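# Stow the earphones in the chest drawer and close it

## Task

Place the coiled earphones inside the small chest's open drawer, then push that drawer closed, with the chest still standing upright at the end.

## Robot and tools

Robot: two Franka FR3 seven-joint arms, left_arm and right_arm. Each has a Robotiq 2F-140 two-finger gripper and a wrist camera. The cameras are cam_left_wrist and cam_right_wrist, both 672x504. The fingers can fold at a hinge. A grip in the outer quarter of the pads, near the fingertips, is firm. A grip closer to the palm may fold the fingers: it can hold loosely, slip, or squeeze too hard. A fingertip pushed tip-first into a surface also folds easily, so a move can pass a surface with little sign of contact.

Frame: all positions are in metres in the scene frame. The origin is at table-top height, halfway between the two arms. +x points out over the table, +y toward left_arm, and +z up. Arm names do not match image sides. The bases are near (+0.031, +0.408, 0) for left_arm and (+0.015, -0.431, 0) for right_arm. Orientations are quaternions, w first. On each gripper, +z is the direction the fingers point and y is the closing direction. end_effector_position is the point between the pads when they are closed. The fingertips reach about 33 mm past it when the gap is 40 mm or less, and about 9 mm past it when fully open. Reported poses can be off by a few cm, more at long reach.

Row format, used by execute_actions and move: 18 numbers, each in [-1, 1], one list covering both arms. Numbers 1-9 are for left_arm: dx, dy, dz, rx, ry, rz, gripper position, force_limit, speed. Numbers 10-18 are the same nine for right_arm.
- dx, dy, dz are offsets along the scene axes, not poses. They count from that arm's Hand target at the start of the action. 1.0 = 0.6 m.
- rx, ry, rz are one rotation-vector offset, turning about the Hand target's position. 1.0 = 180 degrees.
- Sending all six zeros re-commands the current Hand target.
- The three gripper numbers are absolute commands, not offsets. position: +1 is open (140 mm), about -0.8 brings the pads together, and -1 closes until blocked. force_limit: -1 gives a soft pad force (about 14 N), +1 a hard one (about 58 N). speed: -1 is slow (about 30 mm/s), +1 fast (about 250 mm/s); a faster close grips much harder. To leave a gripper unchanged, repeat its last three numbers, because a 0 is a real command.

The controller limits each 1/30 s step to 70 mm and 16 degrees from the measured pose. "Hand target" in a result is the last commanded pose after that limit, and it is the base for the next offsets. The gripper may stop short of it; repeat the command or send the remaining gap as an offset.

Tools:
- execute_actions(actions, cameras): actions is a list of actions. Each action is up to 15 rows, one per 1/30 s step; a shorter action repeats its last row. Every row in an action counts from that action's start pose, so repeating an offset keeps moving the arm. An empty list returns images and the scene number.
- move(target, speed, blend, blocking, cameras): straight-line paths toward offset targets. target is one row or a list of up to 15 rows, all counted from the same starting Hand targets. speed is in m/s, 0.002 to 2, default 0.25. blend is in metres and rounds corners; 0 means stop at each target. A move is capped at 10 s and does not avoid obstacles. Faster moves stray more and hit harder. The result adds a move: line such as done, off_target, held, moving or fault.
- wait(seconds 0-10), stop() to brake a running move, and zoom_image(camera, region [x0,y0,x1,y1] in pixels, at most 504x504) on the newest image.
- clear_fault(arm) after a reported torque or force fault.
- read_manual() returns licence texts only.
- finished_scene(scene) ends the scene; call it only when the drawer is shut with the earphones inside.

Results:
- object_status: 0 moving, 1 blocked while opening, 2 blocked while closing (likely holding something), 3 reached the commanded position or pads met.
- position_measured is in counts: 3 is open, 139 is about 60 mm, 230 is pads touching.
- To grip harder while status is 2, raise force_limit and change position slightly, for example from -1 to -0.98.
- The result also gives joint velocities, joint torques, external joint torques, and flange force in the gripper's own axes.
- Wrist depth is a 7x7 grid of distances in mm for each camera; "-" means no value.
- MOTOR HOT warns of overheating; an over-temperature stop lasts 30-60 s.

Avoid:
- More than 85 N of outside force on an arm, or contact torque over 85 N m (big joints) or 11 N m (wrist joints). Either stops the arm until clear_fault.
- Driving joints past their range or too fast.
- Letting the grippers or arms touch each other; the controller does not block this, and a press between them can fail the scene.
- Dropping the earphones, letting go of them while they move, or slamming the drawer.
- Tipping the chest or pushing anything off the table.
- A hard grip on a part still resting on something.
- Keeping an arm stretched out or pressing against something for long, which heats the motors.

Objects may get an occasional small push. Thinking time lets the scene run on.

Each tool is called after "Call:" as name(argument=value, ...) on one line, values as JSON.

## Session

Call:
execute_actions(actions=[])

Scene clock: 0.00 s.
left_arm: end_effector_position=(+0.7056, +0.3253, +0.2900) position_measured=3 object_status=3 end_effector_quat_wxyz=(+0.347, -0.005, +0.896, +0.278) | right_arm: end_effector_position=(+0.4289, -0.2896, +0.3817) position_measured=3 object_status=3 end_effector_quat_wxyz=(-0.038, -0.008, +0.990, -0.138)
Joint positions: left_arm=[-0.324 0.056 -0.036 -2.1 1.181 2.297 0.414] | right_arm=[0.28 -0.208 0.158 -1.874 -0.184 1.479 2.014]
Joint velocities: within noise
Joint torques (N m): no reading
External joint torques (N m): no reading
Flange force (N): no reading
Wrist depth (mm): cam_left_wrist=[- - - - - - - / - - - - - 2413 - / - - 524 - 3068 - - / - 132 2310 3254 1989 145 128 / - 2387 3254 3836 - - 109 / - 2652 - - - 2685 - / - 2826 - 2498 479 3206 -] | cam_right_wrist=[598 562 530 498 471 447 424 / 637 593 550 523 489 474 441 / 676 632 582 547 508 481 433 / 738 146 623 572 548 508 123 / - 120 664 - - - 107 / - 766 706 646 623 566 - / - 819 748 678 645 575 -]
Hand target: left_arm +0.7056, +0.3253, +0.2900; +0.347, -0.005, +0.896, +0.278 | right_arm +0.4289, -0.2896, +0.3817; -0.038, -0.008, +0.990, -0.138
Tool commands: left_gripper/position=+1.0 left_gripper/force_limit=+1.0 left_gripper/speed=+1.0 right_gripper/position=+1.0 right_gripper/force_limit=+1.0 right_gripper/speed=+1.0
camera_calibration:
cam_left_wrist: T_world_to_cam=[[-0.197711, 0.842879, 0.500466, -0.266005], [0.503649, -0.350658, 0.789542, -0.462978], [0.84098, 0.40816, -0.355186, -0.479349], [0, 0, 0, 1]] pos_world=[0.583709, 0.257515, 0.328409]
cam_right_wrist: T_world_to_cam=[[-0.00197147, 0.962054, -0.272852, 0.392476], [0.963113, 0.0752491, 0.258364, -0.485733], [0.269092, -0.262277, -0.926715, 0.304091], [0, 0, 0, 1]] pos_world=[0.386761, -0.261276, 0.514389]

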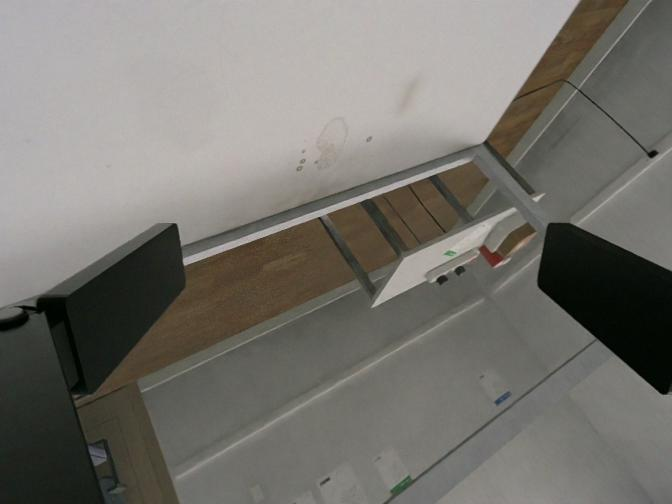

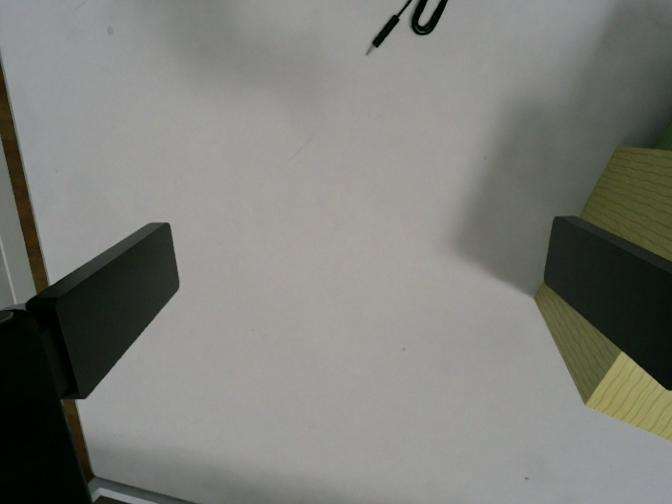

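Call:
move(target=[0,0,0,0,0,0,1,1,1,-0.265,0.316,0.147,0.0867,-0.0239,-0.005,1,1,1], speed=0.3, cameras=["cam_right_wrist"])

Scene clock: 10.67 s.
left_arm: end_effector_position=(+0.7056, +0.3253, +0.2900) position_measured=3 object_status=3 end_effector_quat_wxyz=(+0.347, -0.005, +0.896, +0.278) | right_arm: end_effector_position=(+0.2715, -0.1005, +0.4701) position_measured=3 object_status=3 end_effector_quat_wxyz=(+0.002, -0.003, +1.000, -0.003)
Joint positions: left_arm=[-0.324 0.056 -0.036 -2.1 1.181 2.297 0.414] | right_arm=[0.369 -0.415 0.38 -1.814 0.145 1.427 2.331]
Joint velocities: left_arm=[within noise] | right_arm=[0 0.001 0 0 0 -0.001 0.004]
Joint torques (N m): left_arm=[0.27 -35.35 -0.09 25.38 0.47 0.91 0.15] | right_arm=[-0.89 -12.6 -5.07 22.68 1.17 2.53 0.26]
External joint torques (N m): left_arm=[0.46 -1.02 0.13 0.83 0.09 -0.14 0.12] | right_arm=[-0.93 0.87 0.13 0.01 0.3 0.07 0.26]
Flange force (N): left_arm=[-1.4 1.3 -1.0] | right_arm=[-1.9 2.6 -1.0]
Wrist depth (mm): cam_left_wrist=[- - - 409 - - 2469 / - - - - - 3113 - / 388 464 - - 3068 1492 - / - 132 2237 3254 1732 153 115 / - 2498 3068 - 4773 3521 109 / - 2942 2310 - - - - / - 2754 2942 3305 487 - -] | cam_right_wrist=[544 558 562 540 562 551 555 / 584 589 584 592 596 595 598 / 623 621 620 623 566 623 645 / 678 145 662 658 579 511 130 / - 149 717 581 - 710 106 / - 807 - 518 533 785 - / - 906 835 844 777 807 -]
Hand target: left_arm +0.7056, +0.3253, +0.2900; +0.347, -0.005, +0.896, +0.278 | right_arm +0.2699, -0.1000, +0.4699; +0.000, +0.000, +1.000, -0.002
Off the commanded pose: left_arm 0.000 m, 0 deg | right_arm 0.002 m, 0 deg.
move: done
camera_calibration:
cam_right_wrist: T_world_to_cam=[[0.0170539, 0.999848, -0.00349181, 0.106398], [0.939476, -0.0148288, 0.342292, -0.413391], [0.342189, -0.00911791, -0.939587, 0.489533], [0, 0, 0, 1]] pos_world=[0.219044, -0.108049, 0.601831]
Images, in order (width x height): cam_right_wrist 672x504.

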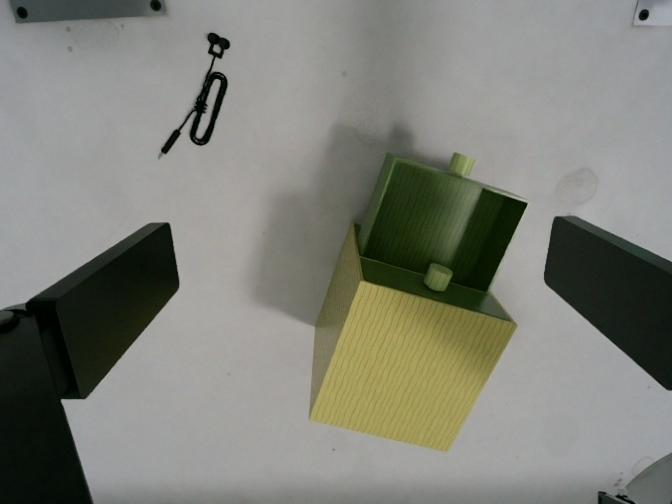

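Call:
move(target=[-0.426,-0.342,0.35,-0.1525,0.2518,-0.0807,1,1,1,0.383,-0.833,-0.117,0,0,0,1,1,1], speed=0.4, cameras=["cam_left_wrist"])

Scene clock: 44.80 s.
left_arm: end_effector_position=(+0.4508, +0.1206, +0.5005) position_measured=3 object_status=3 end_effector_quat_wxyz=(+0.002, +0.128, +0.992, +0.000) | right_arm: end_effector_position=(+0.5001, -0.6013, +0.4003) position_measured=3 object_status=3 end_effector_quat_wxyz=(+0.001, +0.004, +1.000, -0.005)
Joint positions: left_arm=[-0.551 -0.06 -0.039 -1.407 -0.001 1.351 1.228] | right_arm=[0.304 -0.177 -0.596 -1.769 -0.108 1.627 1.325]
Joint velocities: left_arm=[within noise] | right_arm=[0 -0.001 -0.001 -0.001 -0.001 -0.001 -0.005]
Joint torques (N m): left_arm=[0.33 -28.42 -0.12 23.56 0.5 2.16 0.35] | right_arm=[-0.14 -19.24 2.84 24.31 1.12 2.52 -0.3]
External joint torques (N m): left_arm=[0.34 -0.44 -0.12 1.43 -0.27 -0.31 0.35] | right_arm=[-0.02 1.51 -0.11 0.16 0.36 0.04 -0.3]
Flange force (N): left_arm=[-4.4 -0.7 -6.9] | right_arm=[-7.1 -2.8 -1.5]
Wrist depth (mm): cam_left_wrist=[579 - - - - - - / 600 - 538 - - - - / - - - - - - - / - 132 - - - 144 115 / - 107 - 731 - - 109 / - - - - - - - / - - - - 1901 1935 -] | cam_right_wrist=[1203 492 488 470 490 489 494 / 1323 525 519 521 525 517 520 / 1425 556 563 555 552 552 551 / 1511 138 596 590 592 148 130 / - 138 639 645 643 621 106 / - 703 674 699 664 703 686 / - 1979 741 748 1895 741 -]
Hand target: left_arm +0.4500, +0.1201, +0.5000; +0.000, +0.131, +0.991, -0.001 | right_arm +0.4997, -0.5998, +0.3997; +0.000, +0.000, +1.000, -0.002
Off the commanded pose: left_arm 0.001 m, 0 deg | right_arm 0.002 m, 1 deg.
move: done
camera_calibration:
cam_left_wrist: T_world_to_cam=[[0.260729, 0.965407, 0.00318505, -0.221765], [0.905847, -0.245782, 0.34501, -0.544012], [0.333858, -0.087069, -0.938594, 0.47362], [0, 0, 0, 1]] pos_world=[0.392491, 0.121623, 0.632932]
Images, in order (width x height): cam_left_wrist 672x504.

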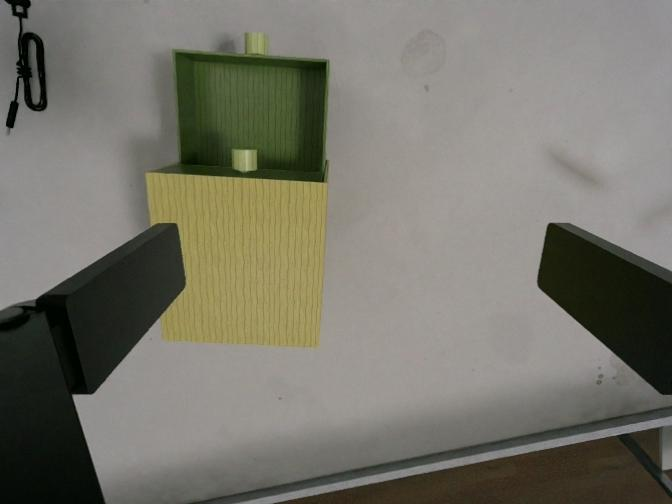

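Call:
move(target=[-0.382,-0.683,-0.3,0,0,0,0.0,-0.5,0,0,0,0,0,0,0,1,1,1], speed=0.35, cameras=["cam_left_wrist"])

Scene clock: 65.43 s.
left_arm: end_effector_position=(+0.2213, -0.2904, +0.3212) position_measured=129 object_status=3 end_effector_quat_wxyz=(+0.000, +0.134, +0.991, -0.003) | right_arm: end_effector_position=(+0.5001, -0.6013, +0.4003) position_measured=3 object_status=3 end_effector_quat_wxyz=(+0.001, +0.003, +1.000, -0.005)
Joint positions: left_arm=[-1.144 0.654 -0.28 -0.877 0.168 1.518 0.471] | right_arm=[0.304 -0.177 -0.596 -1.769 -0.108 1.627 1.323]
Joint velocities: left_arm=[0 0.001 0 0 -0.001 -0.003 -0.006] | right_arm=[within noise]
Joint torques (N m): left_arm=[-0.18 -51.26 -2.93 24.8 0.84 2.27 -0.08] | right_arm=[-0.56 -19.23 3.28 24.28 1.1 2.53 -0.31]
External joint torques (N m): left_arm=[0.1 -0.41 0.5 1.41 0.11 -0.29 -0.08] | right_arm=[-0.4 1.51 0.37 0.15 0.34 0.06 -0.31]
Flange force (N): left_arm=[0.0 0.0 0.0] | right_arm=[-6.5 -2.4 -1.3]
Wrist depth (mm): cam_left_wrist=[272 335 405 - - - - / - 422 423 - - - - / - 427 - - - - - / - - 133 490 138 - 353 / - 85 91 514 - 79 91 / - 75 - - - - 74 / - - - - - - -] | cam_right_wrist=[500 489 490 489 494 484 492 / 1300 518 513 518 521 538 519 / 1452 556 524 563 558 551 562 / 1501 146 598 592 596 146 124 / - 138 639 645 643 641 106 / - 1789 674 712 690 692 690 / - 1979 763 763 751 748 -]
Hand target: left_arm +0.2208, -0.2897, +0.3200; +0.000, +0.131, +0.991, -0.001 | right_arm +0.4997, -0.5998, +0.3997; +0.000, +0.000, +1.000, -0.002
Off the commanded pose: left_arm 0.001 m, 0 deg | right_arm 0.002 m, 0 deg.
move: done
camera_calibration:
cam_left_wrist: T_world_to_cam=[[0.272169, 0.962247, -0.00217471, 0.233778], [0.903944, -0.254903, 0.343379, -0.376917], [0.329861, -0.0954231, -0.939194, 0.344792], [0, 0, 0, 1]] pos_world=[0.163352, -0.288128, 0.453761]
Images, in order (width x height): cam_left_wrist 672x504.

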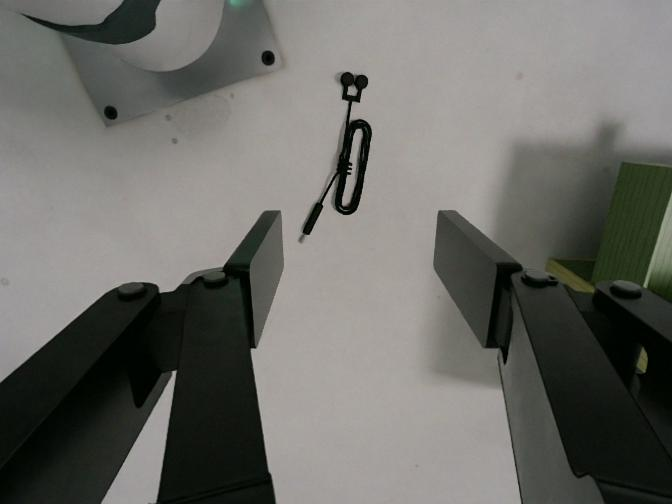

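Call:
move(target=[0.011,-0.0027,-0.3667,0,0,0,0.0,-0.5,0,0,0,0,0,0,0,1,1,1], speed=0.2, cameras=["cam_left_wrist"])

Scene clock: 74.40 s.
left_arm: end_effector_position=(+0.2265, -0.2891, +0.0979) position_measured=129 object_status=3 end_effector_quat_wxyz=(-0.003, +0.133, +0.991, +0.002) | right_arm: end_effector_position=(+0.5001, -0.6013, +0.4003) position_measured=3 object_status=3 end_effector_quat_wxyz=(+0.001, +0.003, +1.000, -0.005)
Joint positions: left_arm=[-1.093 0.69 -0.259 -1.395 0.181 2.055 0.446] | right_arm=[0.304 -0.177 -0.596 -1.769 -0.108 1.627 1.323]
Joint velocities: left_arm=[0.002 0.001 0 0 -0.001 0.003 -0.001] | right_arm=[within noise]
Joint torques (N m): left_arm=[-0.15 -53.07 -3.91 25.29 0.89 2.52 -0.05] | right_arm=[-0.53 -19.23 3.22 24.24 1.12 2.53 -0.34]
External joint torques (N m): left_arm=[0.27 -1.34 0.85 1.34 0.25 -0.01 -0.05] | right_arm=[-0.55 1.44 0.13 0.14 0.34 0.06 -0.34]
Flange force (N): left_arm=[-2.2 -2.8 -2.3] | right_arm=[-6.4 -2.8 -1.3]
Wrist depth (mm): cam_left_wrist=[197 197 - - - - - / 206 - - - - - - / - - - 219 - - - / - - 133 - 137 - 241 / - 85 91 - - 79 91 / - 75 - - - - 74 / - - - - - - -] | cam_right_wrist=[500 490 - 487 488 487 483 / 1323 524 525 518 524 521 515 / 1407 544 550 547 551 552 554 / 1522 129 - 579 596 574 131 / - 138 627 660 637 650 106 / - 719 662 686 682 701 688 / - 1945 766 753 751 753 733]
Hand target: left_arm +0.2274, -0.2913, +0.1000; +0.000, +0.131, +0.991, -0.001 | right_arm +0.4997, -0.5998, +0.3997; +0.000, +0.000, +1.000, -0.002
Off the commanded pose: left_arm 0.003 m, 0 deg | right_arm 0.002 m, 0 deg.
move: done
camera_calibration:
cam_left_wrist: T_world_to_cam=[[0.26987, 0.962873, 0.00675463, 0.230478], [0.906325, -0.256377, 0.335926, -0.30489], [0.325185, -0.0845343, -0.941864, 0.138016], [0, 0, 0, 1]] pos_world=[0.169249, -0.288421, 0.230856]
Images, in order (width x height): cam_left_wrist 672x504.

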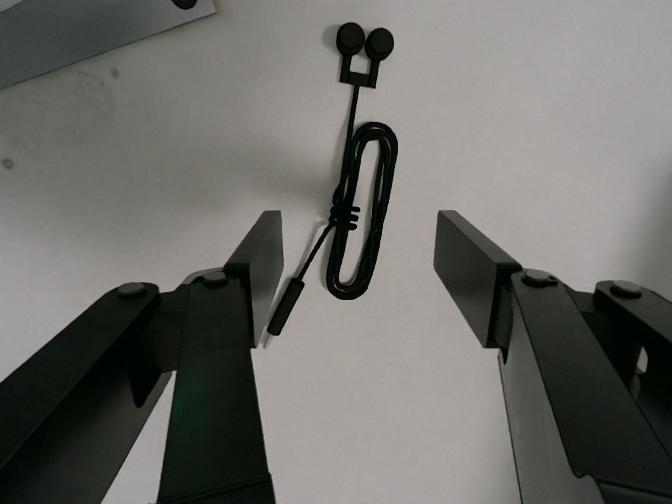

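Call:
move(target=[[0,0,-0.0667,0,0,-0.0556,0.0,-0.5,0,0,0,0,0,0,0,1,1,1],[0,0,-0.0833,0,0,-0.0556,0.0,-0.5,0,0,0,0,0,0,0,1,1,1]], speed=[0.1,0.05], blend=[0.005,0], cameras=["cam_left_wrist"])

Scene clock: 84.10 s.
left_arm: end_effector_position=(+0.2268, -0.2911, +0.0509) position_measured=129 object_status=3 end_effector_quat_wxyz=(-0.001, +0.213, +0.977, +0.000) | right_arm: end_effector_position=(+0.5001, -0.6013, +0.4003) position_measured=3 object_status=3 end_effector_quat_wxyz=(+0.001, +0.003, +1.000, -0.005)
Joint positions: left_arm=[-1.064 0.756 -0.296 -1.419 0.237 2.139 0.579] | right_arm=[0.304 -0.177 -0.596 -1.769 -0.108 1.627 1.323]
Joint velocities: left_arm=[0 0 0.001 0 0.002 0.001 0.006] | right_arm=[within noise]
Joint torques (N m): left_arm=[0.7 -53.55 -6.27 24.1 1.06 2.62 0.3] | right_arm=[-0.59 -19.2 3.21 24.27 1.11 2.52 -0.36]
External joint torques (N m): left_arm=[0.9 -1.19 -0.49 0.78 0.43 0.1 0.3] | right_arm=[-0.44 1.62 0.29 0.12 0.34 0.05 -0.36]
Flange force (N): left_arm=[-0.8 1.3 -1.9] | right_arm=[-6.9 -2.7 -1.3]
Wrist depth (mm): cam_left_wrist=[156 155 156 151 158 - - / - - - - - - - / - - - - - - - / - - 134 - 155 - - / - 85 91 200 - 79 91 / - 75 - - - - 74 / - - - 239 - - -] | cam_right_wrist=[501 489 490 476 492 489 490 / 1316 520 518 511 524 513 518 / 1407 556 556 556 556 556 551 / 1532 138 595 596 601 149 131 / - 138 635 634 650 609 106 / - 1775 686 676 686 692 682 / - 1962 756 751 743 748 743]
Hand target: left_arm +0.2274, -0.2913, +0.0500; +0.000, +0.217, +0.976, -0.001 | right_arm +0.4997, -0.5998, +0.3997; +0.000, +0.000, +1.000, -0.002
Off the commanded pose: left_arm 0.001 m, 0 deg | right_arm 0.002 m, 0 deg.
move: done
camera_calibration:
cam_left_wrist: T_world_to_cam=[[0.422599, 0.906313, 0.00250639, 0.181724], [0.852144, -0.398279, 0.339447, -0.319107], [0.308643, -0.141314, -0.940622, 0.0805786], [0, 0, 0, 1]] pos_world=[0.170259, -0.280406, 0.183658]
Images, in order (width x height): cam_left_wrist 672x504.

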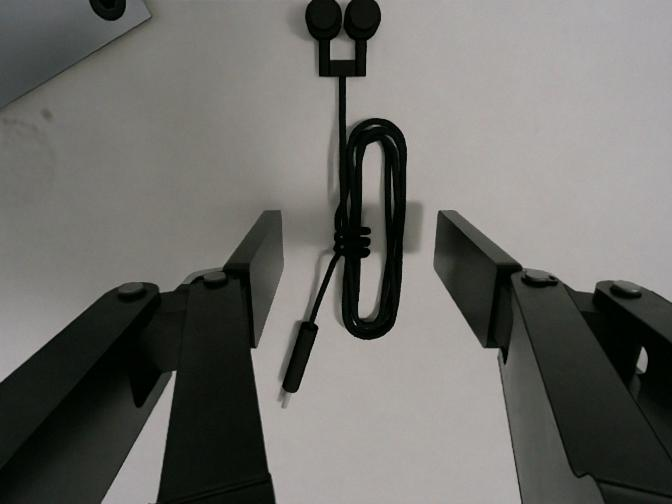

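Call:
move(target=[0.0022,0.0045,-0.0155,0,0,0,0.0,-0.5,0,0,0,0,0,0,0,1,1,1], speed=0.04)

Call:
execute_actions(actions=[[[0,0,0,0,0,0,-1,-0.5,-1,0,0,0,0,0,0,1,1,1]],[[0,0,0,0,0,0,-1,-0.5,-1,0,0,0,0,0,0,1,1,1]],[[0,0,0,0,0,0,-1,-0.5,-1,0,0,0,0,0,0,1,1,1]],[[0,0,0,0,0,0,-1,-0.5,-1,0,0,0,0,0,0,1,1,1]]], cameras=["cam_left_wrist"])

Scene clock: 89.50 s.
left_arm: end_effector_position=(+0.2273, -0.2889, +0.0423) position_measured=129 object_status=3 end_effector_quat_wxyz=(-0.002, +0.214, +0.977, -0.001) | right_arm: end_effector_position=(+0.5001, -0.6013, +0.4003) position_measured=3 object_status=3 end_effector_quat_wxyz=(+0.001, +0.003, +1.000, -0.005)
Joint positions: left_arm=[-1.061 0.761 -0.294 -1.434 0.239 2.16 0.582] | right_arm=[0.304 -0.177 -0.596 -1.769 -0.108 1.627 1.323]
Joint velocities: left_arm=[0 -0.001 -0.001 0 0 0.005 0.001] | right_arm=[within noise]
Joint torques (N m): left_arm=[0.63 -53.19 -5.56 23.6 1.06 2.61 0.39] | right_arm=[-0.56 -19.2 3.25 24.29 1.11 2.53 -0.36]
External joint torques (N m): left_arm=[0.82 -0.84 0.25 0.39 0.44 0.09 0.39] | right_arm=[-0.53 1.57 0.19 0.12 0.34 0.05 -0.36]
Flange force (N): left_arm=[-0.4 2.0 -1.1] | right_arm=[-6.8 -2.8 -1.3]
Wrist depth (mm): cam_left_wrist=[148 - - 148 - - - / - - - - 158 - 160 / - - - 157 - - - / - - 133 162 144 - - / - 85 92 191 - 79 91 / - 75 - 202 - - 74 / - - - - - - -] | cam_right_wrist=[499 489 493 492 488 487 487 / 542 520 526 530 526 515 531 / 1416 555 552 558 - 540 558 / 1522 145 592 590 595 148 130 / - 138 639 645 623 643 106 / - 719 676 690 699 - - / - 1945 753 753 746 758 -]
Hand target: left_arm +0.2287, -0.2886, +0.0407; +0.000, +0.217, +0.976, -0.001 | right_arm +0.4997, -0.5998, +0.3997; +0.000, +0.000, +1.000, -0.002
Off the commanded pose: left_arm 0.002 m, 0 deg | right_arm 0.002 m, 0 deg.
move: done

Scene clock: 91.70 s.
left_arm: end_effector_position=(+0.2278, -0.2896, +0.0432) position_measured=217 object_status=2 end_effector_quat_wxyz=(-0.001, +0.214, +0.977, -0.002) | right_arm: end_effector_position=(+0.5001, -0.6013, +0.4003) position_measured=3 object_status=3 end_effector_quat_wxyz=(+0.001, +0.003, +1.000, -0.005)
Joint positions: left_arm=[-1.061 0.76 -0.294 -1.434 0.239 2.161 0.582] | right_arm=[0.304 -0.177 -0.596 -1.769 -0.108 1.627 1.323]
Joint torques (N m): left_arm=[0.46 -51.21 -5.53 22.76 0.99 2.48 0.37] | right_arm=[-0.51 -19.22 3.28 24.31 1.11 2.52 -0.38]
External joint torques (N m): left_arm=[0.64 0.85 0.24 -0.3 0.37 -0.03 0.37] | right_arm=[-0.51 1.52 0.19 0.15 0.34 0.05 -0.37]
External joint torques at the end of the 1st action: left_arm=[0.51 -1.13 0.1 0.47 0.42 0.05 0.41] | right_arm=[-0.55 1.61 0.19 0.16 0.33 0.05 -0.35]
External joint torques at the end of the 2nd action: left_arm=[0.85 -0.89 0.36 0.43 0.42 0.04 0.39] | right_arm=[-0.47 1.66 0.27 0.07 0.33 0.06 -0.34]
External joint torques at the end of the 3rd action: left_arm=[0.73 -0.86 0.34 0.35 0.43 0.01 0.38] | right_arm=[-0.45 1.59 0.25 0.08 0.35 0.07 -0.32]
Flange force (N): left_arm=[-1.5 0.3 1.3] | right_arm=[-6.7 -2.8 -1.4]
Flange force at the end of the 1st action (N): left_arm=[0.0 1.8 -1.6] | right_arm=[-7.0 -2.9 -1.4]
Flange force at the end of the 2nd action (N): left_arm=[-0.5 1.9 -1.3] | right_arm=[-6.9 -2.7 -1.2]
Flange force at the end of the 3rd action (N): left_arm=[-0.3 1.9 -1.2] | right_arm=[-6.7 -2.6 -1.2]
Wrist depth (mm): cam_left_wrist=[149 - 152 146 - - 154 / - - - - - - - / - - - - - - - / - 185 - 115 109 - - / - - 79 79 85 91 74 / - - - - - 73 - / - - - - - - -] | cam_right_wrist=[497 496 490 492 488 490 483 / 1285 512 513 520 526 520 519 / 1416 - 566 551 551 555 558 / 1452 130 605 592 601 572 130 / - 138 635 630 - 652 106 / - 1721 688 715 - 684 684 / - 1979 761 751 743 746 -]
Hand target: left_arm +0.2287, -0.2886, +0.0407; +0.000, +0.217, +0.976, -0.001 | right_arm +0.4997, -0.5998, +0.3997; +0.000, +0.000, +1.000, -0.002
Off the commanded pose: left_arm 0.003 m, 0 deg | right_arm 0.002 m, 0 deg.
camera_calibration:
cam_left_wrist: T_world_to_cam=[[0.425099, 0.905147, -0.000350997, 0.179161], [0.850965, -0.399521, 0.340942, -0.316875], [0.308462, -0.145233, -0.940084, 0.0720835], [0, 0, 0, 1]] pos_world=[0.171253, -0.278297, 0.175864]
Images, in order (width x height): cam_left_wrist 672x504.

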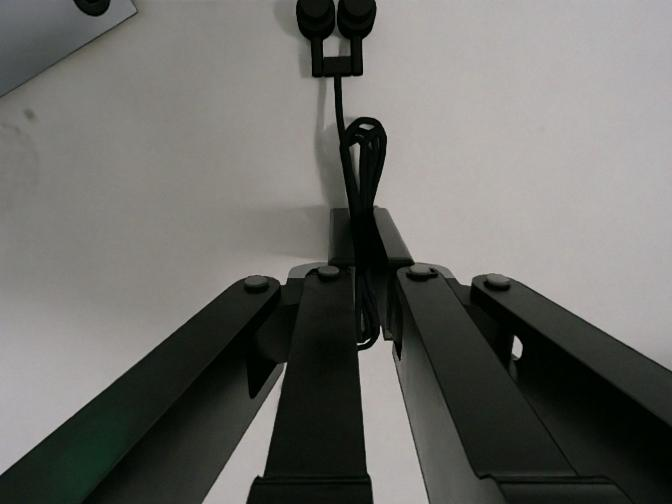

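Call:
move(target=[0,0,0.2,0,0,0,-1,-0.5,-1,0,0,0,0,0,0,1,1,1], speed=0.08, cameras=["cam_left_wrist"])

Scene clock: 95.97 s.
left_arm: end_effector_position=(+0.2289, -0.2891, +0.1602) position_measured=217 object_status=2 end_effector_quat_wxyz=(+0.001, +0.215, +0.977, -0.001) | right_arm: end_effector_position=(+0.5001, -0.6013, +0.4003) position_measured=3 object_status=3 end_effector_quat_wxyz=(+0.001, +0.003, +1.000, -0.005)
Joint positions: left_arm=[-1.044 0.635 -0.332 -1.338 0.21 1.941 0.603] | right_arm=[0.304 -0.177 -0.596 -1.769 -0.108 1.627 1.323]
Joint velocities: left_arm=[0 -0.001 -0.001 0 -0.002 -0.004 0.001] | right_arm=[within noise]
Joint torques (N m): left_arm=[0.69 -51.86 -5.89 25.61 0.6 2.22 0.41] | right_arm=[-0.58 -19.22 3.25 24.28 1.1 2.53 -0.29]
External joint torques (N m): left_arm=[0.44 -1.71 -0.79 1.45 -0.11 -0.29 0.41] | right_arm=[-0.56 1.44 0.2 0.17 0.32 0.06 -0.28]
Flange force (N): left_arm=[-2.4 -1.3 -4.1] | right_arm=[-6.4 -2.6 -1.3]
Wrist depth (mm): cam_left_wrist=[231 253 - - - - - / 266 263 273 - - - - / - - - 158 289 - - / - - - 115 109 - - / - - 79 79 85 91 73 / - - - - - 73 - / - - - - - - -] | cam_right_wrist=[1229 480 489 492 492 494 488 / 1316 518 523 518 523 515 515 / 1443 552 551 529 551 552 552 / 1511 145 596 590 598 574 112 / - 128 628 637 634 654 106 / - 1789 699 710 672 684 684 / - 2033 738 741 779 1775 -]
Hand target: left_arm +0.2287, -0.2886, +0.1607; +0.000, +0.217, +0.976, -0.001 | right_arm +0.4997, -0.5998, +0.3997; +0.000, +0.000, +1.000, -0.002
Off the commanded pose: left_arm 0.001 m, 0 deg | right_arm 0.002 m, 0 deg.
move: done
camera_calibration:
cam_left_wrist: T_world_to_cam=[[0.426391, 0.904538, 0.00141637, 0.177535], [0.84916, -0.400826, 0.343897, -0.358038], [0.311636, -0.145432, -0.939006, 0.180901], [0, 0, 0, 1]] pos_world=[0.171957, -0.277789, 0.292744]
Images, in order (width x height): cam_left_wrist 672x504.

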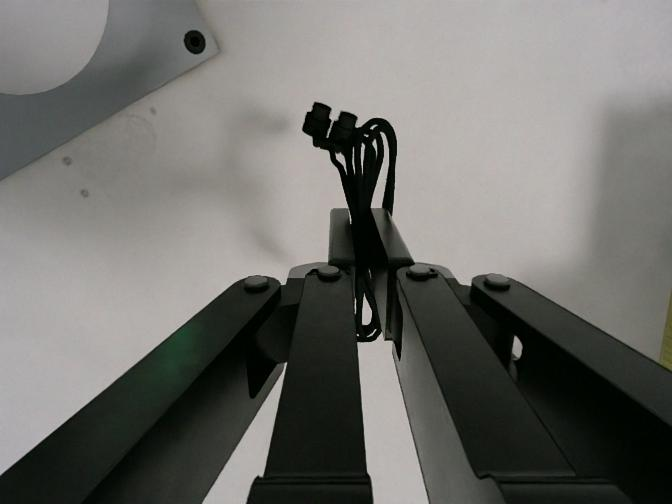

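Call:
move(target=[[0,0,0.333,0,0,0.1,-1,-0.5,-1,0,0,0,0,0,0,1,1,1],[0.208,0.4935,0.333,0,0,0.828,-1,-0.5,-1,0,0,0,0,0,0,1,1,1],[0.208,0.4935,0.15,0,0,0.828,-1,-0.5,-1,0,0,0,0,0,0,1,1,1]], blend=[0.05,0.03,0], speed=[0.2,0.32,0.15], cameras=["cam_left_wrist"])

Scene clock: 108.77 s.
left_arm: end_effector_position=(+0.3525, +0.0075, +0.2512) position_measured=217 object_status=2 end_effector_quat_wxyz=(+0.000, +0.882, -0.472, -0.001) | right_arm: end_effector_position=(+0.5001, -0.6013, +0.4003) position_measured=3 object_status=3 end_effector_quat_wxyz=(+0.001, +0.003, +1.000, -0.005)
Joint positions: left_arm=[-0.984 -0.124 0.096 -2.129 0.012 2.004 -1.492] | right_arm=[0.304 -0.177 -0.596 -1.769 -0.108 1.627 1.323]
Joint velocities: left_arm=[0 0 0 -0.001 0.001 0.004 -0.004] | right_arm=[within noise]
Joint torques (N m): left_arm=[0.43 -28.89 -0.75 25.12 1.21 2.7 -0.07] | right_arm=[-0.55 -19.19 3.29 24.26 1.1 2.53 -0.32]
External joint torques (N m): left_arm=[0.55 -1.02 -0.13 0.53 0.43 0.06 -0.07] | right_arm=[-0.58 1.34 0.19 0.24 0.33 0.07 -0.32]
Flange force (N): left_arm=[-1.5 -0.1 -1.5] | right_arm=[-6.3 -2.7 -1.5]
Wrist depth (mm): cam_left_wrist=[143 143 144 201 - 336 - / 152 153 - 277 234 - - / 161 161 303 161 277 382 - / - - 296 115 108 - - / - - 79 79 85 91 - / - - - - - 73 - / - - - - - - -] | cam_right_wrist=[504 493 489 492 485 489 492 / 1331 518 520 526 513 529 524 / 1389 565 551 556 554 558 543 / 1511 145 592 600 595 576 131 / - 137 643 - 634 - 106 / - 1721 692 690 690 697 - / - 2071 753 741 761 756 -]
Hand target: left_arm +0.3535, +0.0075, +0.2507; +0.000, +0.883, -0.469, +0.001 | right_arm +0.4997, -0.5998, +0.3997; +0.000, +0.000, +1.000, -0.002
Off the commanded pose: left_arm 0.001 m, 0 deg | right_arm 0.002 m, 0 deg.
move: done
camera_calibration:
cam_left_wrist: T_world_to_cam=[[-0.835752, -0.549089, 0.0045065, 0.311441], [-0.514483, 0.785893, 0.343044, 0.0967119], [-0.191904, 0.284381, -0.939308, 0.445344], [0, 0, 0, 1]] pos_world=[0.395507, -0.0316438, 0.383735]
Images, in order (width x height): cam_left_wrist 672x504.

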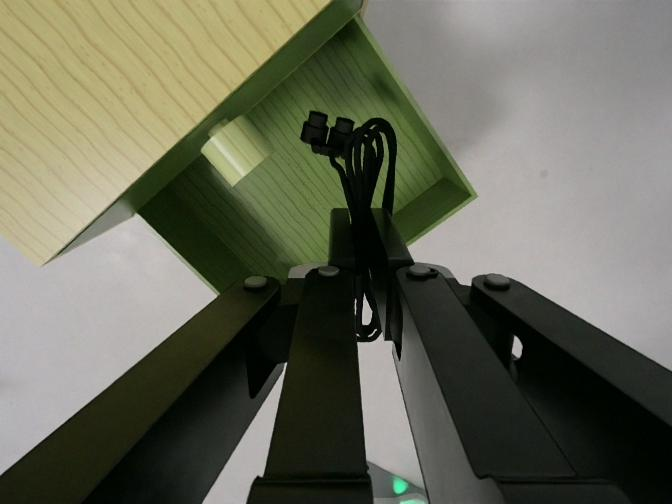

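Call:
move(target=[[0.0132,0.0185,0,0,0,0,-1,-0.5,-1,0,0,0,0,0,0,1,1,1],[0.0132,0.0185,-0.14,0,0,0,-1,-0.5,-1,0,0,0,0,0,0,1,1,1]], blend=[0.005,0], speed=[0.1,0.1], cameras=["cam_left_wrist"])

Scene clock: 126.83 s.
left_arm: end_effector_position=(+0.3610, +0.0189, +0.1676) position_measured=217 object_status=2 end_effector_quat_wxyz=(-0.002, +0.884, -0.468, +0.000) | right_arm: end_effector_position=(+0.5001, -0.6013, +0.4003) position_measured=3 object_status=3 end_effector_quat_wxyz=(+0.001, +0.003, +1.000, -0.005)
Joint positions: left_arm=[-0.973 -0.05 0.112 -2.27 0.011 2.22 -1.473] | right_arm=[0.304 -0.177 -0.596 -1.769 -0.108 1.627 1.323]
Joint velocities: left_arm=[0 0 0 -0.001 0.002 0.005 0.001] | right_arm=[within noise]
Joint torques (N m): left_arm=[0.32 -29.81 0.09 24.09 0.43 2.75 0.37] | right_arm=[-0.56 -19.18 3.24 24.26 1.1 2.54 -0.33]
External joint torques (N m): left_arm=[0.44 -0.77 0.44 0.8 -0.26 0.12 0.37] | right_arm=[-0.46 1.61 0.26 0.14 0.34 0.07 -0.33]
Flange force (N): left_arm=[0.5 -1.6 -1.6] | right_arm=[-6.9 -2.7 -1.3]
Wrist depth (mm): cam_left_wrist=[- 70 100 191 - - - / - 89 104 201 167 - - / - 122 104 157 220 192 - / 161 - - 115 119 180 - / 332 - 79 79 84 91 - / - - - - - 73 - / - - - - - - -] | cam_right_wrist=[503 485 490 489 487 488 482 / 1356 517 517 511 - 518 525 / 1452 555 556 558 - 547 556 / 1501 145 593 596 598 147 130 / - 137 643 643 708 650 106 / - 1734 708 726 697 692 686 / - 1997 751 766 741 731 746]
Hand target: left_arm +0.3614, +0.0186, +0.1667; +0.000, +0.883, -0.469, +0.001 | right_arm +0.4997, -0.5998, +0.3997; +0.000, +0.000, +1.000, -0.002
Off the commanded pose: left_arm 0.001 m, 0 deg | right_arm 0.002 m, 0 deg.
move: done
camera_calibration:
cam_left_wrist: T_world_to_cam=[[-0.831759, -0.555137, -0.0000983172, 0.324615], [-0.521557, 0.781387, 0.342656, 0.123463], [-0.190144, 0.285058, -0.939461, 0.364602], [0, 0, 0, 1]] pos_world=[0.403721, -0.0202, 0.300255]
Images, in order (width x height): cam_left_wrist 672x504.

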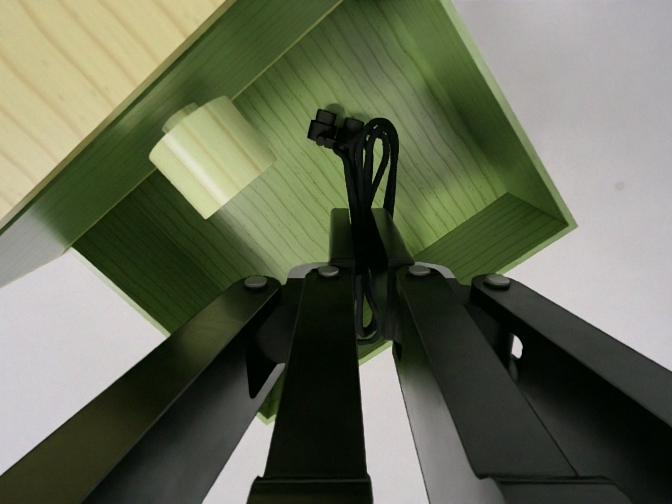

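Call:
move(target=[[0,0,0.239,0,0,0,-1,-0.5,-1,0,0,0,0,0,0,1,1,1],[0.011,0.017,0.239,0,0,-0.5,-1,-0.5,-1,0,0,0,0,0,0,1,1,1],[0.022,0.035,0.239,0,0,-0.995,-1,-0.5,-1,0,0,0,0,0,0,1,1,1],[0.022,0.035,0.11,0,0,-0.995,-1,-0.5,-1,0,0,0,0,0,0,1,1,1]], blend=[0.02,0.005,0.01,0], speed=[0.15,0.5,0.5,0.15], cameras=["cam_left_wrist"])

Scene clock: 163.60 s.
left_arm: end_effector_position=(+0.3752, +0.0396, +0.2328) position_measured=217 object_status=2 end_effector_quat_wxyz=(+0.001, +0.460, +0.888, -0.001) | right_arm: end_effector_position=(+0.5001, -0.6013, +0.4003) position_measured=3 object_status=3 end_effector_quat_wxyz=(+0.001, +0.003, +1.000, -0.005)
Joint positions: left_arm=[-1.657 -0.206 0.807 -2.194 0.166 2.047 1.58] | right_arm=[0.304 -0.177 -0.596 -1.769 -0.108 1.627 1.323]
Joint velocities: left_arm=[0.001 -0.001 0.001 0.001 0 -0.001 0.005] | right_arm=[within noise]
Joint torques (N m): left_arm=[-0.14 -15.28 -4.57 25.41 0.53 2.15 0.38] | right_arm=[-0.54 -19.25 3.27 24.28 1.12 2.53 -0.35]
External joint torques (N m): left_arm=[-0.15 -0.05 0.14 1.38 -0.19 -0.3 0.38] | right_arm=[-0.5 1.49 0.22 0.18 0.34 0.06 -0.35]
Flange force (N): left_arm=[-5.9 1.5 -2.8] | right_arm=[-6.7 -2.7 -1.4]
Wrist depth (mm): cam_left_wrist=[- - - - - - 336 / - - - - - - 341 / - - - - - - - / - - - 115 115 - - / - - 79 79 85 91 159 / - - - - - 73 - / - - - - - - -] | cam_right_wrist=[1236 487 494 486 488 490 481 / 1323 518 517 525 520 517 518 / 1381 551 551 556 556 558 555 / 1532 138 596 596 582 147 130 / - 138 639 635 628 637 106 / - 724 699 676 706 708 - / - 1997 2130 761 751 748 -]
Hand target: left_arm +0.3746, +0.0396, +0.2327; -0.001, +0.462, +0.887, +0.000 | right_arm +0.4997, -0.5998, +0.3997; +0.000, +0.000, +1.000, -0.002
Off the commanded pose: left_arm 0.001 m, 0 deg | right_arm 0.002 m, 0 deg.
move: done; limits=paced
camera_calibration:
cam_left_wrist: T_world_to_cam=[[0.820963, 0.570975, 0.00269733, -0.317386], [0.535372, -0.771397, 0.343982, -0.24314], [0.198486, -0.280953, -0.938972, 0.2991], [0, 0, 0, 1]] pos_world=[0.331366, 0.0776948, 0.365339]
Images, in order (width x height): cam_left_wrist 672x504.

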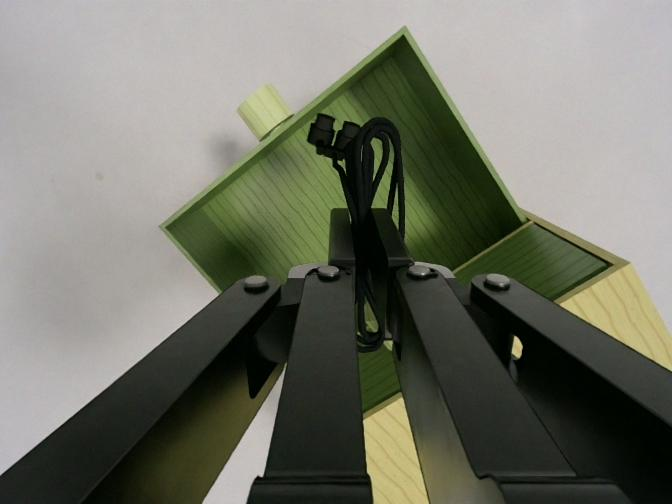

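Call:
move(target=[[0.008,-0.0026,0,0,0,0,-1,-0.5,-1,0,0,0,0,0,0,1,1,1],[0.008,-0.0026,-0.121,0,0,0,-1,-0.5,-1,0,0,0,0,0,0,1,1,1]], blend=[0.004,0], speed=[0.1,0.1], cameras=["cam_left_wrist"])

Scene clock: 173.77 s.
left_arm: end_effector_position=(+0.3794, +0.0387, +0.1608) position_measured=217 object_status=2 end_effector_quat_wxyz=(-0.001, +0.460, +0.888, +0.000) | right_arm: end_effector_position=(+0.5001, -0.6013, +0.4003) position_measured=3 object_status=3 end_effector_quat_wxyz=(+0.001, +0.003, +1.000, -0.005)
Joint positions: left_arm=[-1.678 -0.072 0.866 -2.284 0.068 2.235 1.662] | right_arm=[0.304 -0.177 -0.596 -1.769 -0.108 1.627 1.323]
Joint velocities: left_arm=[-0.001 0.001 0 -0.001 -0.001 0.001 0.005] | right_arm=[within noise]
Joint torques (N m): left_arm=[-0.12 -17.12 -1.38 23.83 0.37 2.46 0.34] | right_arm=[-0.56 -19.22 3.25 24.26 1.11 2.53 -0.34]
External joint torques (N m): left_arm=[-0.1 0.11 0.34 0.88 -0.27 0.03 0.34] | right_arm=[-0.48 1.5 0.26 0.16 0.34 0.07 -0.34]
Flange force (N): left_arm=[-5.7 1.7 0.4] | right_arm=[-6.6 -2.6 -1.3]
Wrist depth (mm): cam_left_wrist=[- - - 258 193 - - / - - 165 182 201 - - / - - 211 216 - - - / - 206 229 128 118 180 157 / - 174 79 79 85 91 123 / - - - - - 73 - / - - - - - - -] | cam_right_wrist=[499 488 497 484 493 490 488 / 1323 521 523 513 515 515 509 / 1443 550 559 539 566 556 552 / 1522 129 601 590 601 147 130 / - 128 639 635 618 635 107 / - 1747 695 678 - 699 701 / - 1912 741 2033 3064 2090 -]
Hand target: left_arm +0.3794, +0.0380, +0.1601; -0.001, +0.462, +0.887, +0.000 | right_arm +0.4997, -0.5998, +0.3997; +0.000, +0.000, +1.000, -0.002
Off the commanded pose: left_arm 0.001 m, 0 deg | right_arm 0.002 m, 0 deg.
move: done; blend cut to 0.0025 m at target 1
camera_calibration:
cam_left_wrist: T_world_to_cam=[[0.821217, 0.570612, 0.00222884, -0.320123], [0.536008, -0.772743, 0.339946, -0.220701], [0.1957, -0.277975, -0.940442, 0.231612], [0, 0, 0, 1]] pos_world=[0.335861, 0.0765029, 0.293557]
Images, in order (width x height): cam_left_wrist 672x504.

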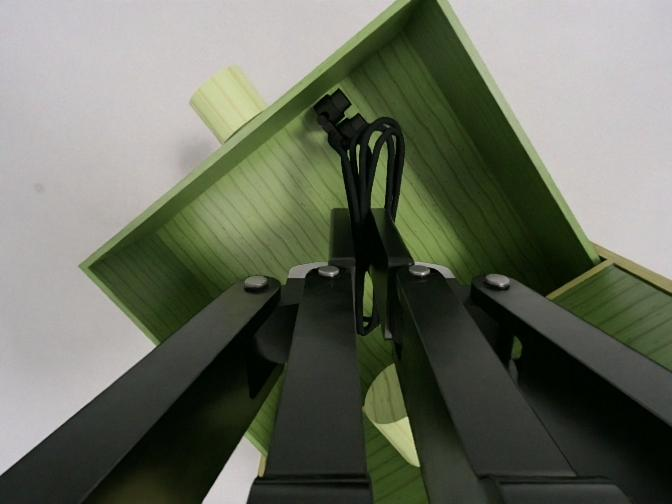

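Call:
move(target=[[0.015,-0.005,0,0,0,0.05,-1,-0.5,-1,0,0,0,0,0,0,1,1,1],[0.015,-0.005,-0.035,0,0,0.05,-1,-0.5,-1,0,0,0,0,0,0,1,1,1]], speed=[0.06,0.06], cameras=["cam_left_wrist"])

Scene clock: 190.27 s.
left_arm: end_effector_position=(+0.3875, +0.0347, +0.1400) position_measured=217 object_status=2 end_effector_quat_wxyz=(-0.001, +0.390, +0.921, +0.000) | right_arm: end_effector_position=(+0.5001, -0.6013, +0.4003) position_measured=3 object_status=3 end_effector_quat_wxyz=(+0.001, +0.003, +1.000, -0.005)
Joint positions: left_arm=[-1.668 0.012 0.871 -2.279 -0.013 2.285 1.574] | right_arm=[0.304 -0.177 -0.596 -1.769 -0.108 1.627 1.323]
Joint velocities: left_arm=[0 -0.001 0 0 -0.001 0.003 0.008] | right_arm=[within noise]
Joint torques (N m): left_arm=[0.74 -19.05 0.74 23.28 0.26 2.48 0.4] | right_arm=[-0.57 -19.17 3.24 24.25 1.11 2.54 -0.33]
External joint torques (N m): left_arm=[0.79 0.06 0.52 0.85 -0.35 0.06 0.4] | right_arm=[-0.56 1.53 0.17 0.1 0.34 0.06 -0.33]
Flange force (N): left_arm=[-6.2 2.0 1.1] | right_arm=[-6.6 -2.8 -1.2]
Wrist depth (mm): cam_left_wrist=[- - 139 143 154 - - / - - 153 168 - - - / - 161 - 193 195 157 271 / 154 183 - 128 110 201 - / - 159 79 79 85 91 124 / - - - - - 73 - / - - - - - - -] | cam_right_wrist=[501 489 493 493 492 490 482 / 1323 513 524 520 531 523 526 / 1434 552 558 563 561 538 555 / 1532 145 596 592 598 576 130 / - 128 630 641 646 658 106 / - 722 695 701 678 706 - / - 1979 748 733 777 751 -]
Hand target: left_arm +0.3884, +0.0350, +0.1391; -0.001, +0.391, +0.920, -0.001 | right_arm +0.4997, -0.5998, +0.3997; +0.000, +0.000, +1.000, -0.002
Off the commanded pose: left_arm 0.001 m, 0 deg | right_arm 0.002 m, 0 deg.
move: done
camera_calibration:
cam_left_wrist: T_world_to_cam=[[0.723564, 0.690254, 0.00219752, -0.290835], [0.648573, -0.680953, 0.340082, -0.267996], [0.236239, -0.244646, -0.940393, 0.192448], [0, 0, 0, 1]] pos_world=[0.338789, 0.0653391, 0.272757]
Images, in order (width x height): cam_left_wrist 672x504.

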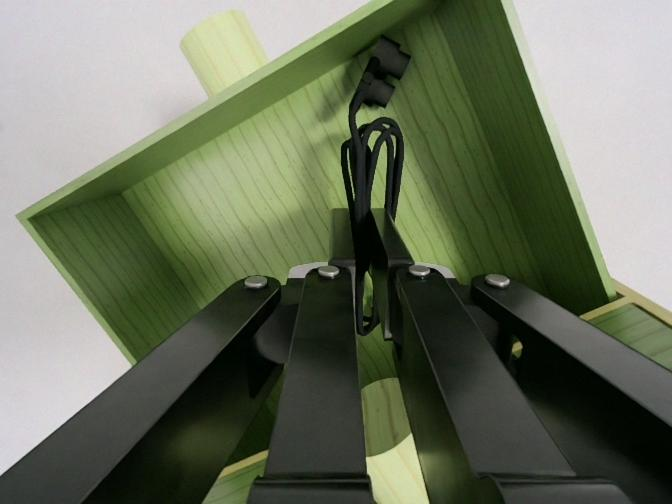

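Call:
move(target=[0,0,-0.011,0,0,0,-1,-0.5,-1,0,0,0,0,0,0,1,1,1], speed=0.04)

Call:
execute_actions(actions=[[[0,0,0,0,0,0,-0.45,-0.5,-1,0,0,0,0,0,0,1,1,1]],[[0,0,0,0,0,0,-0.45,-0.5,-1,0,0,0,0,0,0,1,1,1]]], cameras=["cam_left_wrist"])

Scene clock: 194.30 s.
left_arm: end_effector_position=(+0.3878, +0.0346, +0.1336) position_measured=217 object_status=2 end_effector_quat_wxyz=(-0.001, +0.390, +0.921, +0.000) | right_arm: end_effector_position=(+0.5001, -0.6013, +0.4003) position_measured=3 object_status=3 end_effector_quat_wxyz=(+0.001, +0.003, +1.000, -0.005)
Joint positions: left_arm=[-1.667 0.028 0.871 -2.285 -0.03 2.301 1.587] | right_arm=[0.304 -0.177 -0.596 -1.769 -0.108 1.627 1.323]
Joint velocities: left_arm=[0 0 0.001 0 -0.003 0.004 0.005] | right_arm=[within noise]
Joint torques (N m): left_arm=[0.73 -19.4 0.92 22.83 0.34 2.46 0.4] | right_arm=[-0.54 -19.21 3.24 24.31 1.1 2.53 -0.3]
External joint torques (N m): left_arm=[0.79 0.12 0.32 0.52 -0.27 0.03 0.4] | right_arm=[-0.55 1.59 0.13 0.14 0.33 0.06 -0.3]
Flange force (N): left_arm=[-5.1 1.9 1.5] | right_arm=[-6.9 -2.9 -1.3]
Wrist depth (mm): cam_left_wrist=[- - 133 134 148 131 - / - 243 139 180 - 139 - / - 187 - - 185 - - / 154 180 - 119 110 196 - / 297 156 79 79 85 91 119 / - - - - - 73 - / - - - - - - -] | cam_right_wrist=[501 489 490 492 483 482 489 / 1331 518 518 519 523 526 520 / 1443 558 555 558 554 - 551 / 1532 145 595 592 600 574 130 / - 128 639 643 654 654 106 / - 1864 692 703 701 682 692 / - 1928 758 731 736 748 743]
Hand target: left_arm +0.3884, +0.0350, +0.1325; -0.001, +0.391, +0.920, -0.001 | right_arm +0.4997, -0.5998, +0.3997; +0.000, +0.000, +1.000, -0.002
Off the commanded pose: left_arm 0.001 m, 0 deg | right_arm 0.002 m, 0 deg.
move: done

Scene clock: 195.50 s.
left_arm: end_effector_position=(+0.3879, +0.0344, +0.1336) position_measured=186 object_status=3 end_effector_quat_wxyz=(-0.001, +0.391, +0.920, +0.000) | right_arm: end_effector_position=(+0.5001, -0.6013, +0.4003) position_measured=3 object_status=3 end_effector_quat_wxyz=(+0.001, +0.003, +1.000, -0.005)
Joint positions: left_arm=[-1.667 0.028 0.871 -2.285 -0.03 2.301 1.588] | right_arm=[0.304 -0.177 -0.596 -1.769 -0.108 1.627 1.323]
Joint torques (N m): left_arm=[0.71 -19.41 1 22.81 0.35 2.49 0.36] | right_arm=[-0.56 -19.2 3.26 24.29 1.11 2.52 -0.35]
External joint torques (N m): left_arm=[0.69 0.13 0.32 0.48 -0.26 0.06 0.36] | right_arm=[-0.48 1.62 0.27 0.13 0.34 0.05 -0.35]
External joint torques at the end of the 1st action: left_arm=[0.83 0.07 0.46 0.43 -0.26 0.05 0.33] | right_arm=[-0.51 1.52 0.22 0.15 0.34 0.06 -0.33]
Flange force (N): left_arm=[-4.7 1.7 1.4] | right_arm=[-7.0 -2.8 -1.4]
Flange force at the end of the 1st action (N): left_arm=[-4.2 1.9 1.3] | right_arm=[-6.7 -2.7 -1.3]
Wrist depth (mm): cam_left_wrist=[- - 132 135 146 121 - / - - 152 180 - 143 - / 144 189 - - - - - / 153 184 - 145 129 197 - / 149 79 85 204 91 91 79 / - - - - 106 62 67 / - - - - 96 - 67] | cam_right_wrist=[505 489 485 489 493 486 489 / 1364 520 519 526 519 515 520 / 1425 561 547 556 552 563 556 / 1543 130 589 592 603 582 130 / - 120 - 646 639 654 107 / - 1761 688 668 722 682 - / - 1979 758 753 746 761 -]
Hand target: left_arm +0.3884, +0.0350, +0.1325; -0.001, +0.391, +0.920, -0.001 | right_arm +0.4997, -0.5998, +0.3997; +0.000, +0.000, +1.000, -0.002
Off the commanded pose: left_arm 0.001 m, 0 deg | right_arm 0.002 m, 0 deg.
camera_calibration:
cam_left_wrist: T_world_to_cam=[[0.724661, 0.689102, 0.00195923, -0.291208], [0.647346, -0.68172, 0.340882, -0.265824], [0.236238, -0.245756, -0.940104, 0.18633], [0, 0, 0, 1]] pos_world=[0.339089, 0.0652467, 0.266354]
Images, in order (width x height): cam_left_wrist 672x504.

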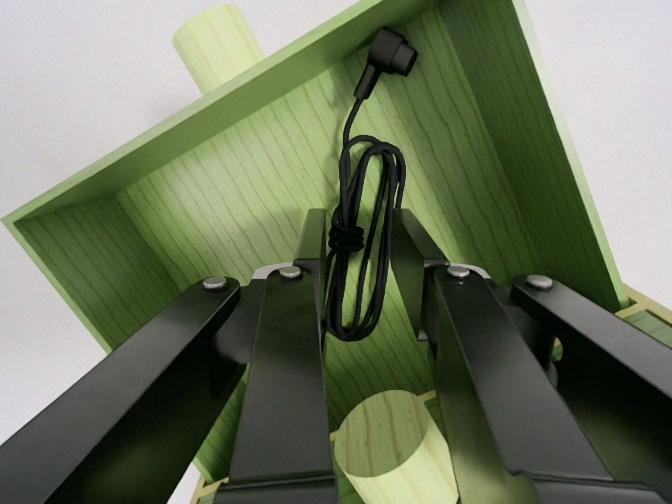

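Call:
execute_actions(actions=[[[0,0,0,0,0,0,-0.37,-0.5,-1,0,0,0,0,0,0,1,1,1]]])

Call:
move(target=[[0,0,0.08,0,0,0,-0.37,-0.5,-1,0,0,0,0,0,0,1,1,1],[0,0,0.35,0,0,0,-0.37,-0.5,-1,0,0,0,0,0,0,1,1,1]], speed=[0.06,0.2], blend=[0.02,0], cameras=["cam_left_wrist"])

Scene clock: 199.30 s.
left_arm: end_effector_position=(+0.3879, +0.0344, +0.1336) position_measured=176 object_status=3 end_effector_quat_wxyz=(-0.001, +0.391, +0.920, +0.000) | right_arm: end_effector_position=(+0.5001, -0.6013, +0.4003) position_measured=3 object_status=3 end_effector_quat_wxyz=(+0.001, +0.003, +1.000, -0.005)
Joint positions: left_arm=[-1.667 0.028 0.871 -2.285 -0.03 2.301 1.588] | right_arm=[0.304 -0.177 -0.596 -1.769 -0.108 1.627 1.323]
Joint torques (N m): left_arm=[0.68 -19.41 1.02 22.84 0.35 2.5 0.41] | right_arm=[-0.56 -19.24 3.29 24.32 1.12 2.53 -0.36]
External joint torques (N m): left_arm=[0.77 0.05 0.44 0.52 -0.25 0.06 0.41] | right_arm=[-0.36 1.6 0.43 0.17 0.36 0.06 -0.36]
Flange force (N): left_arm=[-4.6 2.0 1.3] | right_arm=[-7.0 -2.5 -1.5]
Wrist depth (mm): cam_left_wrist=[- - 133 135 - - - / - - 140 177 - - - / - 178 - 177 - 158 - / 153 180 - 187 133 172 138 / - 80 85 201 114 91 78 / - - - 219 - 62 67 / - - - 107 96 - 67] | cam_right_wrist=[499 489 496 492 483 488 489 / 1316 515 518 518 524 515 520 / 1416 550 558 563 554 563 555 / 1501 145 600 590 572 147 130 / - 138 645 632 639 643 106 / - 715 692 763 701 746 695 / - 1928 743 743 731 738 741]
Hand target: left_arm +0.3884, +0.0350, +0.1325; -0.001, +0.391, +0.920, -0.001 | right_arm +0.4997, -0.5998, +0.3997; +0.000, +0.000, +1.000, -0.002
Off the commanded pose: left_arm 0.001 m, 0 deg | right_arm 0.002 m, 0 deg.

Scene clock: 201.77 s.
left_arm: end_effector_position=(+0.3888, +0.0344, +0.3427) position_measured=176 object_status=3 end_effector_quat_wxyz=(+0.001, +0.394, +0.919, -0.002) | right_arm: end_effector_position=(+0.5001, -0.6013, +0.4003) position_measured=3 object_status=3 end_effector_quat_wxyz=(+0.001, +0.003, +1.000, -0.005)
Joint positions: left_arm=[-1.654 -0.213 0.78 -1.917 0.149 1.766 1.457] | right_arm=[0.304 -0.177 -0.596 -1.769 -0.108 1.627 1.323]
Joint velocities: left_arm=[0 -0.002 0.001 0.001 0.001 -0.005 -0.002] | right_arm=[within noise]
Joint torques (N m): left_arm=[0.39 -15.1 -5.41 25.83 0.87 2.2 -0.18] | right_arm=[-0.57 -19.23 3.27 24.25 1.11 2.53 -0.31]
External joint torques (N m): left_arm=[0.48 -0.06 -0.39 1.48 0.1 -0.25 -0.18] | right_arm=[-0.57 1.53 0.18 0.05 0.33 0.05 -0.31]
Flange force (N): left_arm=[-2.9 -0.3 -4.4] | right_arm=[-6.4 -2.7 -1.1]
Wrist depth (mm): cam_left_wrist=[- - - 415 - - - / - - - - - - - / - - - - - - - / - - - 276 128 - 493 / - 80 85 285 114 91 74 / - - - 308 - 62 67 / - - - 337 - - 67] | cam_right_wrist=[500 486 499 492 486 493 495 / 1316 521 520 520 519 518 517 / 1434 559 555 555 548 561 550 / 1522 145 595 600 611 147 117 / - 120 641 641 650 658 106 / - 1880 706 688 703 697 699 / - 1979 751 758 763 761 -]
Hand target: left_arm +0.3884, +0.0350, +0.3425; -0.001, +0.391, +0.920, -0.001 | right_arm +0.4997, -0.5998, +0.3997; +0.000, +0.000, +1.000, -0.002
Off the commanded pose: left_arm 0.001 m, 0 deg | right_arm 0.002 m, 0 deg.
move: done
camera_calibration:
cam_left_wrist: T_world_to_cam=[[0.729409, 0.684078, -0.0000362593, -0.29332], [0.64222, -0.684758, 0.344471, -0.336807], [0.23562, -0.251283, -0.938797, 0.382658], [0, 0, 0, 1]] pos_world=[0.340092, 0.0661782, 0.475248]
Images, in order (width x height): cam_left_wrist 672x504.

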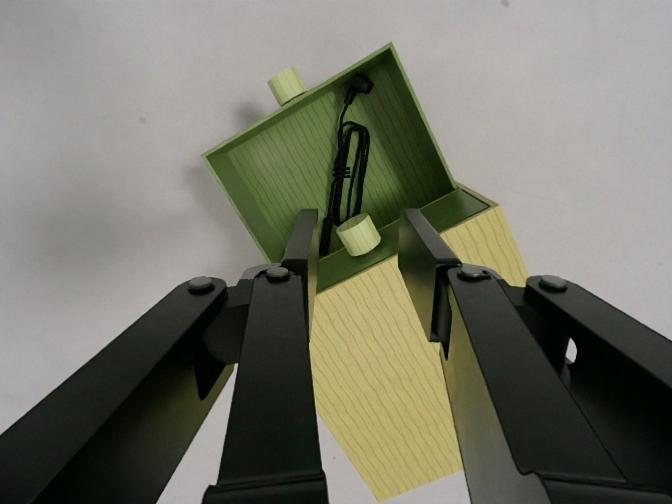

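Call:
move(target=[[0,0,0.15,0,0,0,-0.37,-0.5,-1,-0.083,0.35,0.083,0,0,0.444,-1,-0.5,0],[0.103,0.642,0.183,0,0,0.267,-0.37,-0.5,-1,-0.083,0.417,0.083,0,0,0.444,-1,-0.5,0]], blend=[0.04,0], speed=[0.4,0.4])

Scene clock: 220.37 s.
left_arm: end_effector_position=(+0.4510, +0.4200, +0.4524) position_measured=176 object_status=3 end_effector_quat_wxyz=(+0.001, -0.014, +1.000, -0.002) | right_arm: end_effector_position=(+0.4504, -0.3520, +0.4494) position_measured=233 object_status=3 end_effector_quat_wxyz=(+0.001, -0.644, +0.765, -0.004)
Joint positions: left_arm=[-1.089 -0.629 0.744 -1.856 0.415 1.385 1.168] | right_arm=[0.831 -0.394 -0.513 -1.827 -0.197 1.485 0.531]
Joint velocities: left_arm=[0 0.001 0 0 -0.001 -0.001 -0.005] | right_arm=[0 0 0 0.002 0.001 0.001 0.004]
Joint torques (N m): left_arm=[1.2 1.16 -14.6 21.23 0.84 2.16 -0.04] | right_arm=[-0.57 -12.24 6.46 23.11 1.05 2.77 0.32]
External joint torques (N m): left_arm=[1.25 0.05 -1.21 0.94 0.09 -0.31 -0.04] | right_arm=[-0.56 1.34 0.6 0.06 0.32 0.24 0.32]
Flange force (N): left_arm=[3.0 0.2 -3.3] | right_arm=[-2.7 -2.7 -0.8]
Wrist depth (mm): cam_left_wrist=[- - - 528 - - - / - - - - - - - / 457 - - - - - - / 445 - - - 128 - 605 / - 80 85 113 114 91 73 / - - - 721 - 62 67 / - - - - - - 67] | cam_right_wrist=[538 539 536 535 518 531 518 / 571 586 565 568 579 559 562 / 613 608 593 600 608 598 592 / 643 632 648 118 609 643 632 / 706 - 80 85 84 89 682 / - - 71 - 62 - - / - - - - - - 59]
Hand target: left_arm +0.4502, +0.4202, +0.4523; +0.000, -0.017, +1.000, -0.001 | right_arm +0.4499, -0.3496, +0.4495; +0.001, -0.642, +0.767, -0.002
Off the commanded pose: left_arm 0.001 m, 0 deg | right_arm 0.002 m, 0 deg.
move: done

Call:
move(target=[[0,0,0,0,0,0,-0.37,-0.5,-1,-0.333,0.5,-0.05,-0.06,-0.035,0.2,-1,-0.5,0],[0,0,0,0,0,0,-0.37,-0.5,-1,-0.3512,0.681,-0.2,-0.1558,-0.093,0.4427,-1,-0.5,0],[0,0,0,0,0,0,-0.37,-0.5,-1,-0.3512,0.681,-0.3925,-0.1558,-0.093,0.4427,-1,-0.5,0]], blend=[0.05,0.03,0], speed=[0.35,0.3,0.15], cameras=["cam_right_wrist"])

Scene clock: 229.17 s.
left_arm: end_effector_position=(+0.4510, +0.4201, +0.4524) position_measured=176 object_status=3 end_effector_quat_wxyz=(+0.001, -0.015, +1.000, -0.002) | right_arm: end_effector_position=(+0.2369, +0.0585, +0.2134) position_measured=233 object_status=3 end_effector_quat_wxyz=(+0.041, +0.954, -0.150, +0.255)
Joint positions: left_arm=[-1.088 -0.629 0.744 -1.856 0.415 1.385 1.166] | right_arm=[1.238 0.031 0.141 -2.113 -0.574 1.988 0.426]
Joint velocities: left_arm=[within noise] | right_arm=[0 -0.001 0 0 -0.001 0 0.005]
Joint torques (N m): left_arm=[0.75 1.16 -14.57 21.28 0.84 2.19 -0.1] | right_arm=[-0.73 -31.04 -0.3 23.1 -0.38 2.02 0.32]
External joint torques (N m): left_arm=[0.84 0.09 -1.17 0.99 0.1 -0.28 -0.1] | right_arm=[-0.78 0.87 -0.49 -0.2 -0.31 0.37 0.3]
Flange force (N): left_arm=[2.1 -0.2 -3.7] | right_arm=[-0.4 -1.6 2.9]
Wrist depth (mm): cam_left_wrist=[- - - - - - - / - - - - - 568 - / - - - - - - - / 485 643 109 - 128 669 - / - 79 85 - 114 91 78 / - - - - - 62 67 / - - - - - - 67] | cam_right_wrist=[424 423 326 334 324 410 406 / 412 407 308 319 317 397 393 / 413 397 306 276 314 384 381 / 386 386 384 118 377 372 370 / 377 375 80 85 84 89 356 / - - 71 - 62 - - / - - - - - - 59]
Hand target: left_arm +0.4502, +0.4202, +0.4523; +0.000, -0.017, +1.000, -0.001 | right_arm +0.2391, +0.0590, +0.2140; +0.039, +0.954, -0.154, +0.256
Off the commanded pose: left_arm 0.001 m, 0 deg | right_arm 0.002 m, 1 deg.
move: done
camera_calibration:
cam_right_wrist: T_world_to_cam=[[-0.328138, -0.944597, -0.00789744, 0.143511], [-0.929424, 0.324339, -0.175999, 0.242895], [0.16881, -0.050412, -0.984359, 0.314707], [0, 0, 0, 1]] pos_world=[0.219718, 0.0726442, 0.353667]
Images, in order (width x height): cam_right_wrist 672x504.

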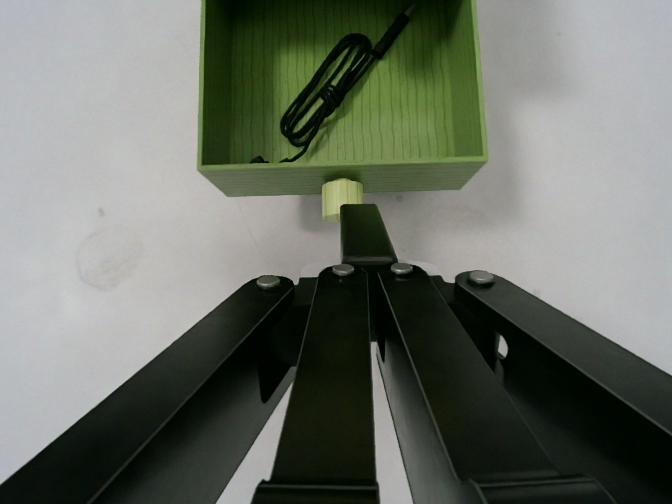

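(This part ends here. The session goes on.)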